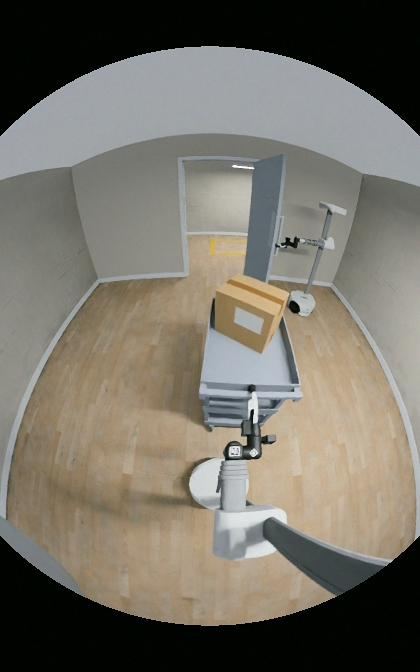

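Emit:
{"fn": "move", "kwargs": {
  "r1": {"base":{"translate_m":0.45,"strafe_m":0.02},"contact_limits":{"translate_m":0.5},"pace":"slow"},
  "blocking": false,
  "cameras": []
}}

Emit:
{"fn": "wait", "kwargs": {
  "seconds": 6,
  "cameras": ["r1_head_camera","r1_head_left_camera"]
}}

Scene clock: 739.13 s.
move: r1 moving
r1.turned_by_wheels: +0.000
r1.turned_by_imu: +0.000
r1.base_status: translate_m moving; strafe_m moving
r1.motor_effort: lift_m=+25(25) arm_m=+4(4) wheel_0=+7(7) wheel_1=+5(6) wheel_2=-7(9)
r1.contact_limits: translate_m 0.5
r2.turned_by_wheels: +0.000
r2.turned_by_imu: +0.000
r2.motor_effort: lift_m=+21(21) arm_m=-8(9) wheel_0=+15(16) wheel_1=+5(5) wheel_2=+14(14)
r2.contact_limits: arm_m 0.2; translate_m 0.7
pictures: none

Scene clock: 744.43 s.
earlier move: r1 done
r1.base_odometry: x=-3.082 y=+2.362 heading=-0.223
r1.turned_by_wheels: +0.000
r1.turned_by_imu: +0.000
r1.base_tilt: forward=-1.6 right=+1.3
r1.lidar_m: 0.40 0.47 2.47 2.33 2.44 3.31 3.31 3.38 2.51 2.39 2.45 0.39
r1.base_status: done
r1.joint_positions: lift_m=+0.685 arm_m=+0.000 wrist_yaw_rad=-0.001 wrist_pitch_rad=+0.007 wrist_roll_rad=+1.569 gripper_m=-0.029
r1.motor_effort: lift_m=+25(25) arm_m=+4(4) wheel_0=+3(9) wheel_1=+2(7) wheel_2=-2(9)
r1.servo_current: wrist_yaw_rad=39(78) wrist_pitch_rad=46(59) wrist_roll_rad=65(72) gripper_m=59(59)
r1.contact_limits: translate_m 0.5
r1.hand_pose: x=+0.4592 y=-0.0878 z=+0.8617 quat_wxyz=(+0.708, +0.706, +0.002, -0.003) (m; r1's base frame)
r1.wrist_depth_mm: - - 559 185 189 - - / - 462 462 193 198 - - / - 427 433 144 204 - - / - 512 496 150 213 - - / - - 591 156 224 - - / - - 210 166 183 1756 - / - - 180 - 243 136 -
r2.base_odometry: x=-2.711 y=-2.261 heading=-0.608
r2.turned_by_wheels: +0.000
r2.turned_by_imu: +0.001
r2.base_tilt: forward=-0.6 right=+0.1
r2.lidar_m: 0.60 1.04 1.22 3.78 1.53 1.14 1.10 1.17 0.88 0.83 0.90 0.69
r2.joint_positions: lift_m=+0.790 arm_m=+0.187 wrist_yaw_rad=+0.500 wrist_pitch_rad=+0.002 wrist_roll_rad=+0.000 gripper_m=-0.024
r2.on_its_own: wrist_yaw_rad is at rest, and its servo_current (111 mA) is outside its rest range (0 to 104 mA)
r2.motor_effort: lift_m=+21(21) arm_m=-8(9) wheel_0=+15(16) wheel_1=+5(5) wheel_2=+14(15)
r2.servo_current: wrist_yaw_rad=111(137) wrist_pitch_rad=46(46) wrist_roll_rad=59(59) gripper_m=85(98)
r2.contact_limits: arm_m 0.2; translate_m 0.7
r2.hand_pose: x=+0.6532 y=+0.0617 z=+0.9675 quat_wxyz=(+0.969, +0.000, +0.001, +0.248) (m; r2's base frame)
r2.wrist_depth_mm: - - - 164 214 191 176 / - - - 164 216 192 177 / - - - 170 217 193 179 / - 854 866 170 219 198 180 / - 854 866 170 220 196 181 / - 699 185 170 210 196 181 / - - - - 219 191 183
wait: 5.30 of 6 s (r1 has come to rest)
pictures: r1_head_camera, r1_head_left_camera

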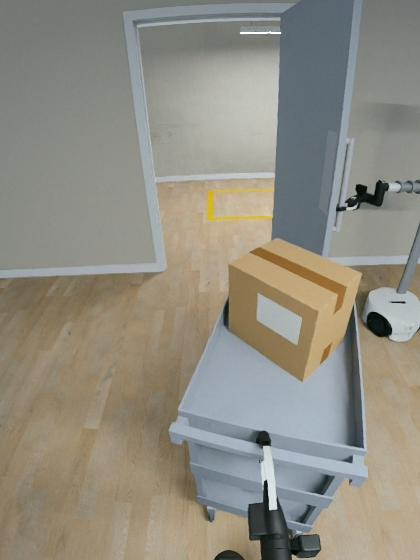

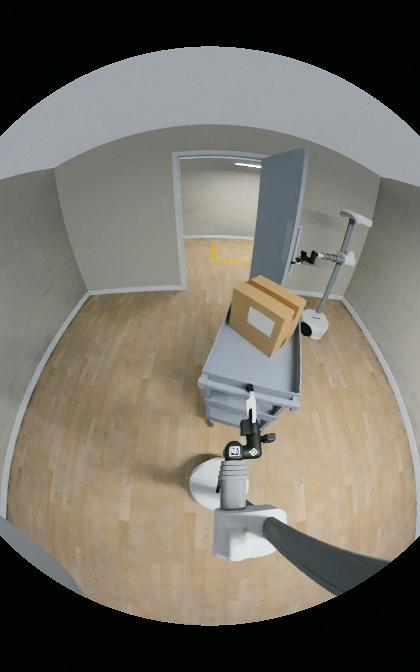

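Emit:
{"fn": "move", "kwargs": {
  "r1": {"base":{"translate_m":0.08,"strafe_m":-0.15},"contact_limits":{"translate_m":0.5},"pace":"slow"},
  "blocking": false,
  "cameras": []
}}

Emit:
{"fn": "wait", "kwargs": {
  "seconds": 6,
  "cameras": ["r1_head_camera"]
}}

Scene clock: 753.70 s.
move: r1 moving
r1.turned_by_wheels: +0.000
r1.turned_by_imu: +0.000
r1.base_status: translate_m moving; strafe_m moving
r1.motor_effort: lift_m=+25(25) arm_m=+4(4) wheel_0=+10(13) wheel_1=-6(6) wheel_2=-2(6)
r1.contact_limits: translate_m 0.5
r2.turned_by_wheels: +0.000
r2.turned_by_imu: +0.000
r2.motor_effort: lift_m=+21(21) arm_m=-8(9) wheel_0=+15(15) wheel_1=+5(5) wheel_2=+14(14)
r2.contact_limits: arm_m 0.2; translate_m 0.7
pictures: none

Scene clock: 756.17 s.
earlier move: r1 done
r1.base_odometry: x=-3.037 y=+2.199 heading=-0.223
r1.turned_by_wheels: +0.000
r1.turned_by_imu: +0.000
r1.base_tilt: forward=-1.5 right=+1.3
r1.lidar_m: 0.39 0.42 2.61 2.49 2.57 3.51 3.40 3.24 2.36 2.22 2.29 0.43
r1.base_status: done
r1.joint_positions: lift_m=+0.685 arm_m=+0.000 wrist_yaw_rad=+0.001 wrist_pitch_rad=+0.007 wrist_roll_rad=+1.569 gripper_m=-0.029
r1.motor_effort: lift_m=+25(25) arm_m=+4(4) wheel_0=+4(13) wheel_1=-2(6) wheel_2=+1(6)
r1.servo_current: wrist_yaw_rad=39(65) wrist_pitch_rad=59(59) wrist_roll_rad=26(65) gripper_m=52(59)
r1.contact_limits: translate_m 0.5
r1.hand_pose: x=+0.4593 y=-0.0872 z=+0.8617 quat_wxyz=(+0.708, +0.706, +0.003, -0.002) (m; r1's base frame)
r1.wrist_depth_mm: - - - 213 216 1708 - / - - - 216 219 - - / - 488 480 162 221 - - / - 466 462 163 226 - - / - 535 512 166 228 - - / - - 212 179 182 - - / - - 176 - 236 136 -
r2.base_odometry: x=-2.711 y=-2.261 heading=-0.608
r2.turned_by_wheels: +0.000
r2.turned_by_imu: +0.000
r2.base_tilt: forward=-0.6 right=+0.0
r2.lidar_m: 0.60 0.93 1.10 3.76 1.54 1.14 1.10 1.14 0.85 0.82 0.89 0.69
r2.joint_positions: lift_m=+0.790 arm_m=+0.187 wrist_yaw_rad=+0.500 wrist_pitch_rad=+0.002 wrist_roll_rad=+0.000 gripper_m=-0.024
r2.on_its_own: wrist_yaw_rad is at rest, and its servo_current (124 mA) is outside its rest range (0 to 104 mA)
r2.motor_effort: lift_m=+21(21) arm_m=-8(9) wheel_0=+15(16) wheel_1=+5(5) wheel_2=+14(15)
r2.servo_current: wrist_yaw_rad=124(130) wrist_pitch_rad=39(52) wrist_roll_rad=46(59) gripper_m=91(98)
r2.contact_limits: arm_m 0.2; translate_m 0.7
r2.hand_pose: x=+0.6532 y=+0.0617 z=+0.9675 quat_wxyz=(+0.969, +0.000, +0.001, +0.248) (m; r2's base frame)
r2.wrist_depth_mm: - - - 164 214 190 176 / - - - 164 216 191 177 / - - - 170 217 194 179 / 1397 741 788 170 218 197 180 / 1464 741 778 170 220 196 181 / 946 574 183 170 211 197 181 / 1042 - - - 219 191 182
wait: 2.47 of 6 s (r1 has come to rest)
pictures: r1_head_camera

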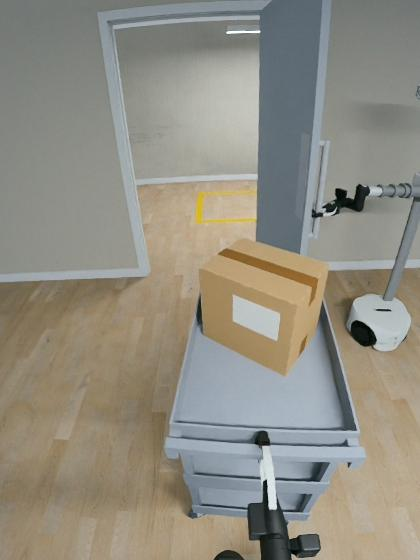

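Emit:
{"fn": "move", "kwargs": {
  "r1": {"base":{"translate_m":0.02,"strafe_m":-0.17},"contact_limits":{"translate_m":0.5},"pace":"slow"},
  "blocking": false,
  "cameras": []
}}

Emit:
{"fn": "wait", "kwargs": {
  "seconds": 6,
  "cameras": []
}}

Emit:
{"fn": "move", "kwargs": {
  "r1": {"base":{"rotate_rad":0.15},"pace":"slow"},
  "blocking": false,
  "cameras": []
}}

Emit:
{"fn": "wait", "kwargs": {
  "seconds": 2,
  "cameras": []
}}

Emit:
{"fn": "move", "kwargs": {
  "r1": {"base":{"translate_m":0.02,"strafe_m":-0.18},"contact_limits":{"translate_m":0.5},"pace":"slow"},
  "blocking": false,
  "cameras": []
}}

Emit:
{"fn": "wait", "kwargs": {
  "seconds": 6,
  "cameras": []
}}

Emit:
{"fn": "move", "kwargs": {
  "r1": {"base":{"rotate_rad":0.15},"pace":"slow"},
  "blocking": false,
  "cameras": []
}}

Emit:
{"fn": "wait", "kwargs": {
  "seconds": 2,
  "cameras": ["r1_head_camera","r1_head_left_camera"]
}}

Scene clock: 775.00 s.
move: r1 moving
r1.turned_by_wheels: +0.000
r1.turned_by_imu: +0.000
r1.base_status: translate_m moving; strafe_m moving
r1.motor_effort: lift_m=+25(25) arm_m=+4(4) wheel_0=+10(10) wheel_1=-4(7) wheel_2=+0(2)
r1.contact_limits: translate_m 0.5
r2.turned_by_wheels: +0.000
r2.turned_by_imu: +0.000
r2.motor_effort: lift_m=+21(21) arm_m=-8(9) wheel_0=+16(16) wheel_1=+5(5) wheel_2=+14(14)
r2.contact_limits: arm_m 0.2; translate_m 0.7
pictures: none

Scene clock: 777.40 s.
earlier move: r1 done
r1.turned_by_wheels: +0.000
r1.turned_by_imu: -0.001
r1.base_status: done
r1.motor_effort: lift_m=+25(25) arm_m=-1(4) wheel_0=+3(12) wheel_1=-3(9) wheel_2=+0(3)
r1.contact_limits: translate_m 0.5
r2.turned_by_wheels: +0.000
r2.turned_by_imu: +0.000
r2.on_its_own: wrist_yaw_rad is at rest, and its servo_current (117 mA) is outside its rest range (0 to 104 mA)
r2.motor_effort: lift_m=+21(21) arm_m=-9(9) wheel_0=+15(16) wheel_1=+5(6) wheel_2=+14(15)
r2.contact_limits: arm_m 0.2; translate_m 0.7
wait: 2.40 of 6 s (r1 has come to rest)
pictures: none

Scene clock: 777.90 s.
move: r1 moving
r1.turned_by_wheels: +0.112
r1.turned_by_imu: +0.112
r1.base_status: rotate_rad moving
r1.motor_effort: lift_m=+25(25) arm_m=-2(3) wheel_0=-8(9) wheel_1=-2(7) wheel_2=-8(8)
r2.turned_by_wheels: +0.000
r2.turned_by_imu: +0.000
r2.motor_effort: lift_m=+21(21) arm_m=-8(9) wheel_0=+15(16) wheel_1=+5(5) wheel_2=+15(15)
r2.contact_limits: arm_m 0.2; translate_m 0.7
pictures: none

Scene clock: 778.57 s.
earlier move: r1 done
r1.turned_by_wheels: +0.037
r1.turned_by_imu: +0.037
r1.base_status: done
r1.motor_effort: lift_m=+25(25) arm_m=+4(4) wheel_0=-4(9) wheel_1=-3(7) wheel_2=-3(8)
r2.turned_by_wheels: +0.000
r2.turned_by_imu: +0.000
r2.on_its_own: wrist_yaw_rad is at rest, and its servo_current (124 mA) is outside its rest range (0 to 104 mA)
r2.motor_effort: lift_m=+21(21) arm_m=-9(9) wheel_0=+15(16) wheel_1=+5(5) wheel_2=+14(15)
r2.contact_limits: arm_m 0.2; translate_m 0.7
wait: 0.67 of 2 s (r1 has come to rest)
pictures: none

Scene clock: 779.07 s.
move: r1 moving
r1.turned_by_wheels: +0.000
r1.turned_by_imu: +0.000
r1.base_status: translate_m moving; strafe_m moving
r1.motor_effort: lift_m=+25(25) arm_m=+4(4) wheel_0=+6(8) wheel_1=-6(8) wheel_2=-4(6)
r1.contact_limits: translate_m 0.5
r2.turned_by_wheels: +0.000
r2.turned_by_imu: +0.000
r2.motor_effort: lift_m=+21(21) arm_m=-8(9) wheel_0=+15(16) wheel_1=+5(5) wheel_2=+14(15)
r2.contact_limits: arm_m 0.2; translate_m 0.7
pictures: none

Scene clock: 781.57 s.
earlier move: r1 done
r1.turned_by_wheels: +0.001
r1.turned_by_imu: +0.000
r1.base_status: done
r1.motor_effort: lift_m=+25(25) arm_m=-4(4) wheel_0=+5(11) wheel_1=-2(8) wheel_2=+2(6)
r1.contact_limits: translate_m 0.5
r2.turned_by_wheels: +0.000
r2.turned_by_imu: +0.000
r2.on_its_own: wrist_yaw_rad is at rest, and its servo_current (117 mA) is outside its rest range (0 to 104 mA)
r2.motor_effort: lift_m=+21(21) arm_m=-8(9) wheel_0=+15(16) wheel_1=+5(5) wheel_2=+14(15)
r2.contact_limits: arm_m 0.2; translate_m 0.7
wait: 2.50 of 6 s (r1 has come to rest)
pictures: none

Scene clock: 782.07 s.
move: r1 moving
r1.turned_by_wheels: +0.111
r1.turned_by_imu: +0.112
r1.base_status: rotate_rad moving
r1.motor_effort: lift_m=+25(25) arm_m=-1(4) wheel_0=-10(10) wheel_1=-3(7) wheel_2=-8(8)
r2.turned_by_wheels: +0.000
r2.turned_by_imu: +0.000
r2.motor_effort: lift_m=+21(21) arm_m=-8(9) wheel_0=+15(16) wheel_1=+4(5) wheel_2=+14(15)
r2.contact_limits: arm_m 0.2; translate_m 0.7
pictures: none

Scene clock: 782.80 s.
earlier move: r1 done
r1.base_odometry: x=-3.048 y=+1.848 heading=+0.076
r1.turned_by_wheels: +0.038
r1.turned_by_imu: +0.038
r1.base_tilt: forward=-1.6 right=+1.3
r1.lidar_m: 0.39 0.43 2.85 2.84 3.29 3.39 3.39 2.21 1.89 1.90 1.57 0.43
r1.base_status: done
r1.joint_positions: lift_m=+0.685 arm_m=+0.000 wrist_yaw_rad=-0.003 wrist_pitch_rad=+0.007 wrist_roll_rad=+1.569 gripper_m=-0.029
r1.motor_effort: lift_m=+25(25) arm_m=+4(4) wheel_0=-2(10) wheel_1=-2(7) wheel_2=-2(8)
r1.servo_current: wrist_yaw_rad=46(65) wrist_pitch_rad=52(52) wrist_roll_rad=52(59) gripper_m=52(59)
r1.hand_pose: x=+0.4590 y=-0.0882 z=+0.8617 quat_wxyz=(+0.708, +0.706, +0.002, -0.003) (m; r1's base frame)
r1.wrist_depth_mm: - - 1205 224 226 1661 1205 / - - 1255 165 227 1078 - / - 559 530 226 228 - - / - 459 459 167 229 - - / - 521 500 168 230 - - / - - 206 181 182 - - / - - 180 - 232 136 -
r2.base_odometry: x=-2.711 y=-2.261 heading=-0.608
r2.turned_by_wheels: +0.000
r2.turned_by_imu: +0.000
r2.base_tilt: forward=-0.7 right=+0.1
r2.lidar_m: 0.58 0.83 0.97 3.77 1.54 1.15 1.12 1.16 0.87 0.81 0.87 0.70
r2.joint_positions: lift_m=+0.790 arm_m=+0.187 wrist_yaw_rad=+0.500 wrist_pitch_rad=+0.002 wrist_roll_rad=+0.000 gripper_m=-0.024
r2.on_its_own: wrist_yaw_rad is at rest, and its servo_current (117 mA) is outside its rest range (0 to 104 mA)
r2.motor_effort: lift_m=+21(21) arm_m=-8(9) wheel_0=+15(16) wheel_1=+5(5) wheel_2=+14(15)
r2.servo_current: wrist_yaw_rad=117(130) wrist_pitch_rad=39(46) wrist_roll_rad=52(59) gripper_m=91(98)
r2.contact_limits: arm_m 0.2; translate_m 0.7
r2.hand_pose: x=+0.6532 y=+0.0617 z=+0.9675 quat_wxyz=(+0.969, +0.000, +0.001, +0.248) (m; r2's base frame)
r2.wrist_depth_mm: - - - 164 214 191 176 / - - - 164 216 192 178 / - - - 169 216 194 179 / - 634 723 169 219 198 180 / 597 640 715 170 220 196 180 / 544 500 182 170 210 196 182 / - 484 - - 219 191 182
wait: 0.73 of 2 s (r1 has come to rest)
pictures: r1_head_camera, r1_head_left_camera

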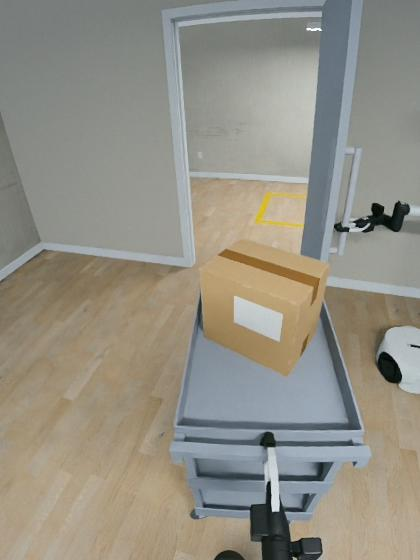

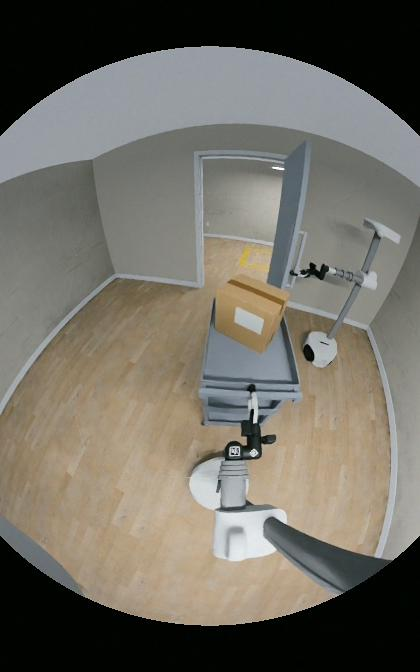

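Emit:
{"fn": "move", "kwargs": {
  "r1": {"base":{"translate_m":0.3,"strafe_m":-0.045},"contact_limits":{"translate_m":0.5},"pace":"slow"},
  "blocking": false,
  "cameras": []
}}

Emit:
{"fn": "wait", "kwargs": {
  "seconds": 6,
  "cameras": ["r1_head_camera"]
}}

Scene clock: 788.33 s.
move: r1 moving
r1.turned_by_wheels: +0.000
r1.turned_by_imu: -0.001
r1.base_status: translate_m moving; strafe_m moving
r1.motor_effort: lift_m=+25(25) arm_m=+4(4) wheel_0=+6(7) wheel_1=+3(6) wheel_2=-10(11)
r1.contact_limits: translate_m 0.5
r2.turned_by_wheels: +0.000
r2.turned_by_imu: +0.000
r2.motor_effort: lift_m=+21(21) arm_m=-8(9) wheel_0=+15(15) wheel_1=+5(5) wheel_2=+14(15)
r2.contact_limits: arm_m 0.2; translate_m 0.7
pictures: none

Scene clock: 792.23 s.
earlier move: r1 done
r1.base_odometry: x=-2.746 y=+1.826 heading=+0.078
r1.turned_by_wheels: +0.002
r1.turned_by_imu: +0.011
r1.base_tilt: forward=-1.6 right=+1.2
r1.lidar_m: 0.44 0.47 2.79 2.79 3.23 3.68 3.71 2.24 1.93 1.94 1.27 0.38
r1.base_status: done
r1.joint_positions: lift_m=+0.685 arm_m=+0.000 wrist_yaw_rad=+0.012 wrist_pitch_rad=+0.007 wrist_roll_rad=+1.569 gripper_m=-0.030
r1.motor_effort: lift_m=+25(25) arm_m=+7(7) wheel_0=+19(24) wheel_1=+6(12) wheel_2=-3(13)
r1.servo_current: wrist_yaw_rad=65(85) wrist_pitch_rad=52(59) wrist_roll_rad=52(72) gripper_m=39(59)
r1.contact_limits: translate_m 0.5
r1.hand_pose: x=+0.4600 y=-0.0840 z=+0.8617 quat_wxyz=(+0.708, +0.706, +0.007, +0.002) (m; r1's base frame)
r1.wrist_depth_mm: - 504 508 110 168 169 - / 1756 452 449 118 177 - - / 1756 415 418 - 187 - - / 1921 508 488 - 200 - - / - - 615 141 213 - - / - - - 154 222 1756 - / - - 178 144 180 137 -
r2.base_odometry: x=-2.711 y=-2.261 heading=-0.608
r2.turned_by_wheels: +0.000
r2.turned_by_imu: +0.001
r2.base_tilt: forward=-0.6 right=+0.1
r2.lidar_m: 0.57 0.66 0.99 3.80 1.56 1.15 1.11 1.17 0.87 0.83 0.88 0.65
r2.joint_positions: lift_m=+0.790 arm_m=+0.187 wrist_yaw_rad=+0.500 wrist_pitch_rad=+0.002 wrist_roll_rad=+0.000 gripper_m=-0.024
r2.on_its_own: wrist_yaw_rad is at rest, and its servo_current (117 mA) is outside its rest range (0 to 104 mA)
r2.motor_effort: lift_m=+21(21) arm_m=-9(9) wheel_0=+16(16) wheel_1=+5(6) wheel_2=+14(15)
r2.servo_current: wrist_yaw_rad=117(137) wrist_pitch_rad=39(52) wrist_roll_rad=59(59) gripper_m=85(98)
r2.contact_limits: arm_m 0.2; translate_m 0.7
r2.hand_pose: x=+0.6532 y=+0.0617 z=+0.9675 quat_wxyz=(+0.969, +0.000, +0.001, +0.248) (m; r2's base frame)
r2.wrist_depth_mm: - - - 164 214 191 176 / - - - 164 216 191 178 / - - - 169 217 194 179 / - 430 449 169 219 198 180 / 854 433 449 169 220 196 180 / 554 424 185 170 211 196 182 / 488 330 452 - 219 191 182
wait: 3.90 of 6 s (r1 has come to rest)
pictures: r1_head_camera

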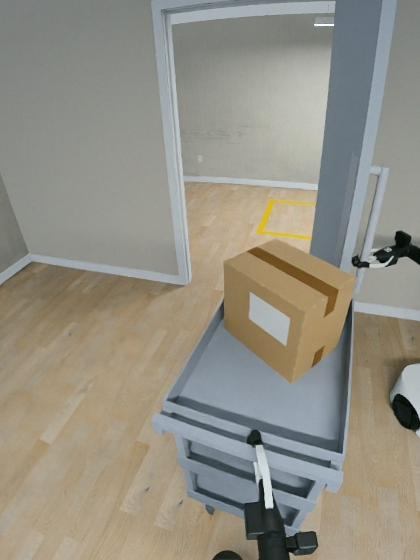

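Emit:
{"fn": "move", "kwargs": {
  "r1": {"base":{"translate_m":-0.86,"strafe_m":0.38},"contact_limits":{"translate_m":0.5},"pace":"slow"},
  "blocking": false,
  "cameras": []
}}

Emit:
{"fn": "wait", "kwargs": {
  "seconds": 10,
  "cameras": ["r1_head_camera","r1_head_left_camera"]
}}

Scene clock: 817.43 s.
move: r1 moving
r1.turned_by_wheels: +0.000
r1.turned_by_imu: +0.000
r1.base_status: translate_m moving; strafe_m moving
r1.motor_effort: lift_m=+25(25) arm_m=+5(7) wheel_0=-1(20) wheel_1=-1(5) wheel_2=+6(6)
r1.contact_limits: translate_m 0.5
r2.turned_by_wheels: +0.000
r2.turned_by_imu: +0.000
r2.motor_effort: lift_m=+21(21) arm_m=-8(9) wheel_0=+15(15) wheel_1=+5(5) wheel_2=+14(15)
r2.contact_limits: arm_m 0.2; translate_m 0.7
pictures: none

Scene clock: 827.43 s.
earlier move: r1 moving
r1.base_odometry: x=-3.633 y=+2.138 heading=+0.078
r1.turned_by_wheels: +0.000
r1.turned_by_imu: +0.002
r1.base_tilt: forward=-1.6 right=+1.2
r1.lidar_m: 0.42 0.48 2.67 2.70 3.14 2.77 2.77 2.35 2.04 2.06 2.43 0.38
r1.base_status: translate_m moving; strafe_m moving
r1.joint_positions: lift_m=+0.685 arm_m=+0.000 wrist_yaw_rad=+0.002 wrist_pitch_rad=+0.007 wrist_roll_rad=+1.569 gripper_m=-0.030
r1.motor_effort: lift_m=+25(25) arm_m=-4(7) wheel_0=-2(20) wheel_1=-1(7) wheel_2=+5(9)
r1.servo_current: wrist_yaw_rad=46(91) wrist_pitch_rad=59(59) wrist_roll_rad=39(72) gripper_m=46(52)
r1.contact_limits: translate_m 0.5
r1.hand_pose: x=+0.4595 y=-0.0867 z=+0.8617 quat_wxyz=(+0.708, +0.706, +0.003, -0.002) (m; r1's base frame)
r1.wrist_depth_mm: - 530 535 120 178 178 - / - 469 459 127 187 - - / - 418 427 - 197 - - / - 539 500 - 207 - - / - - 615 151 221 - - / - - 212 177 181 1808 - / - - 177 128 250 137 -
r2.base_odometry: x=-2.711 y=-2.261 heading=-0.608
r2.turned_by_wheels: +0.000
r2.turned_by_imu: +0.001
r2.base_tilt: forward=-0.6 right=+0.0
r2.lidar_m: 0.59 1.48 1.34 3.79 1.54 1.16 1.11 1.14 0.86 0.83 0.89 0.71
r2.joint_positions: lift_m=+0.790 arm_m=+0.187 wrist_yaw_rad=+0.500 wrist_pitch_rad=+0.002 wrist_roll_rad=+0.000 gripper_m=-0.024
r2.on_its_own: wrist_yaw_rad is at rest, and its servo_current (124 mA) is outside its rest range (0 to 104 mA)
r2.motor_effort: lift_m=+21(21) arm_m=-8(9) wheel_0=+15(16) wheel_1=+5(5) wheel_2=+14(15)
r2.servo_current: wrist_yaw_rad=124(137) wrist_pitch_rad=39(52) wrist_roll_rad=46(65) gripper_m=91(98)
r2.contact_limits: arm_m 0.2; translate_m 0.7
r2.hand_pose: x=+0.6532 y=+0.0617 z=+0.9675 quat_wxyz=(+0.969, +0.000, +0.001, +0.248) (m; r2's base frame)
r2.wrist_depth_mm: - - - 164 214 191 176 / - - - 164 216 191 177 / - - - 169 217 193 179 / 1078 - - 170 219 198 179 / 1078 - - 170 220 196 180 / - 1618 186 170 210 196 181 / - 1118 - - 220 191 182
wait: 10.00 s; no rest
pictures: r1_head_camera, r1_head_left_camera

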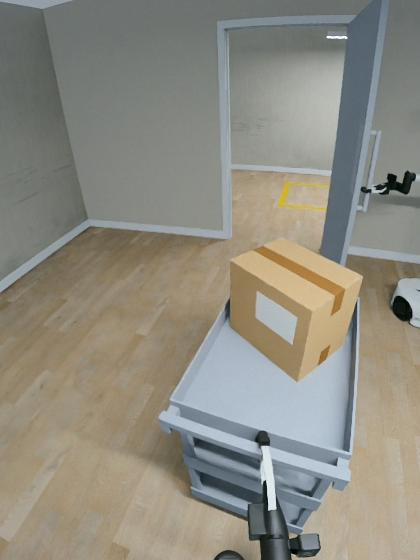

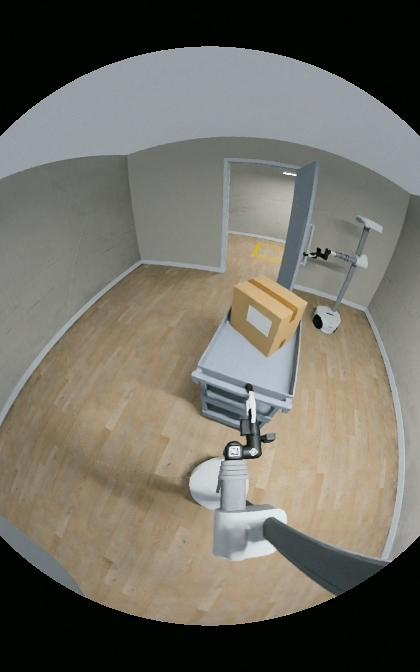

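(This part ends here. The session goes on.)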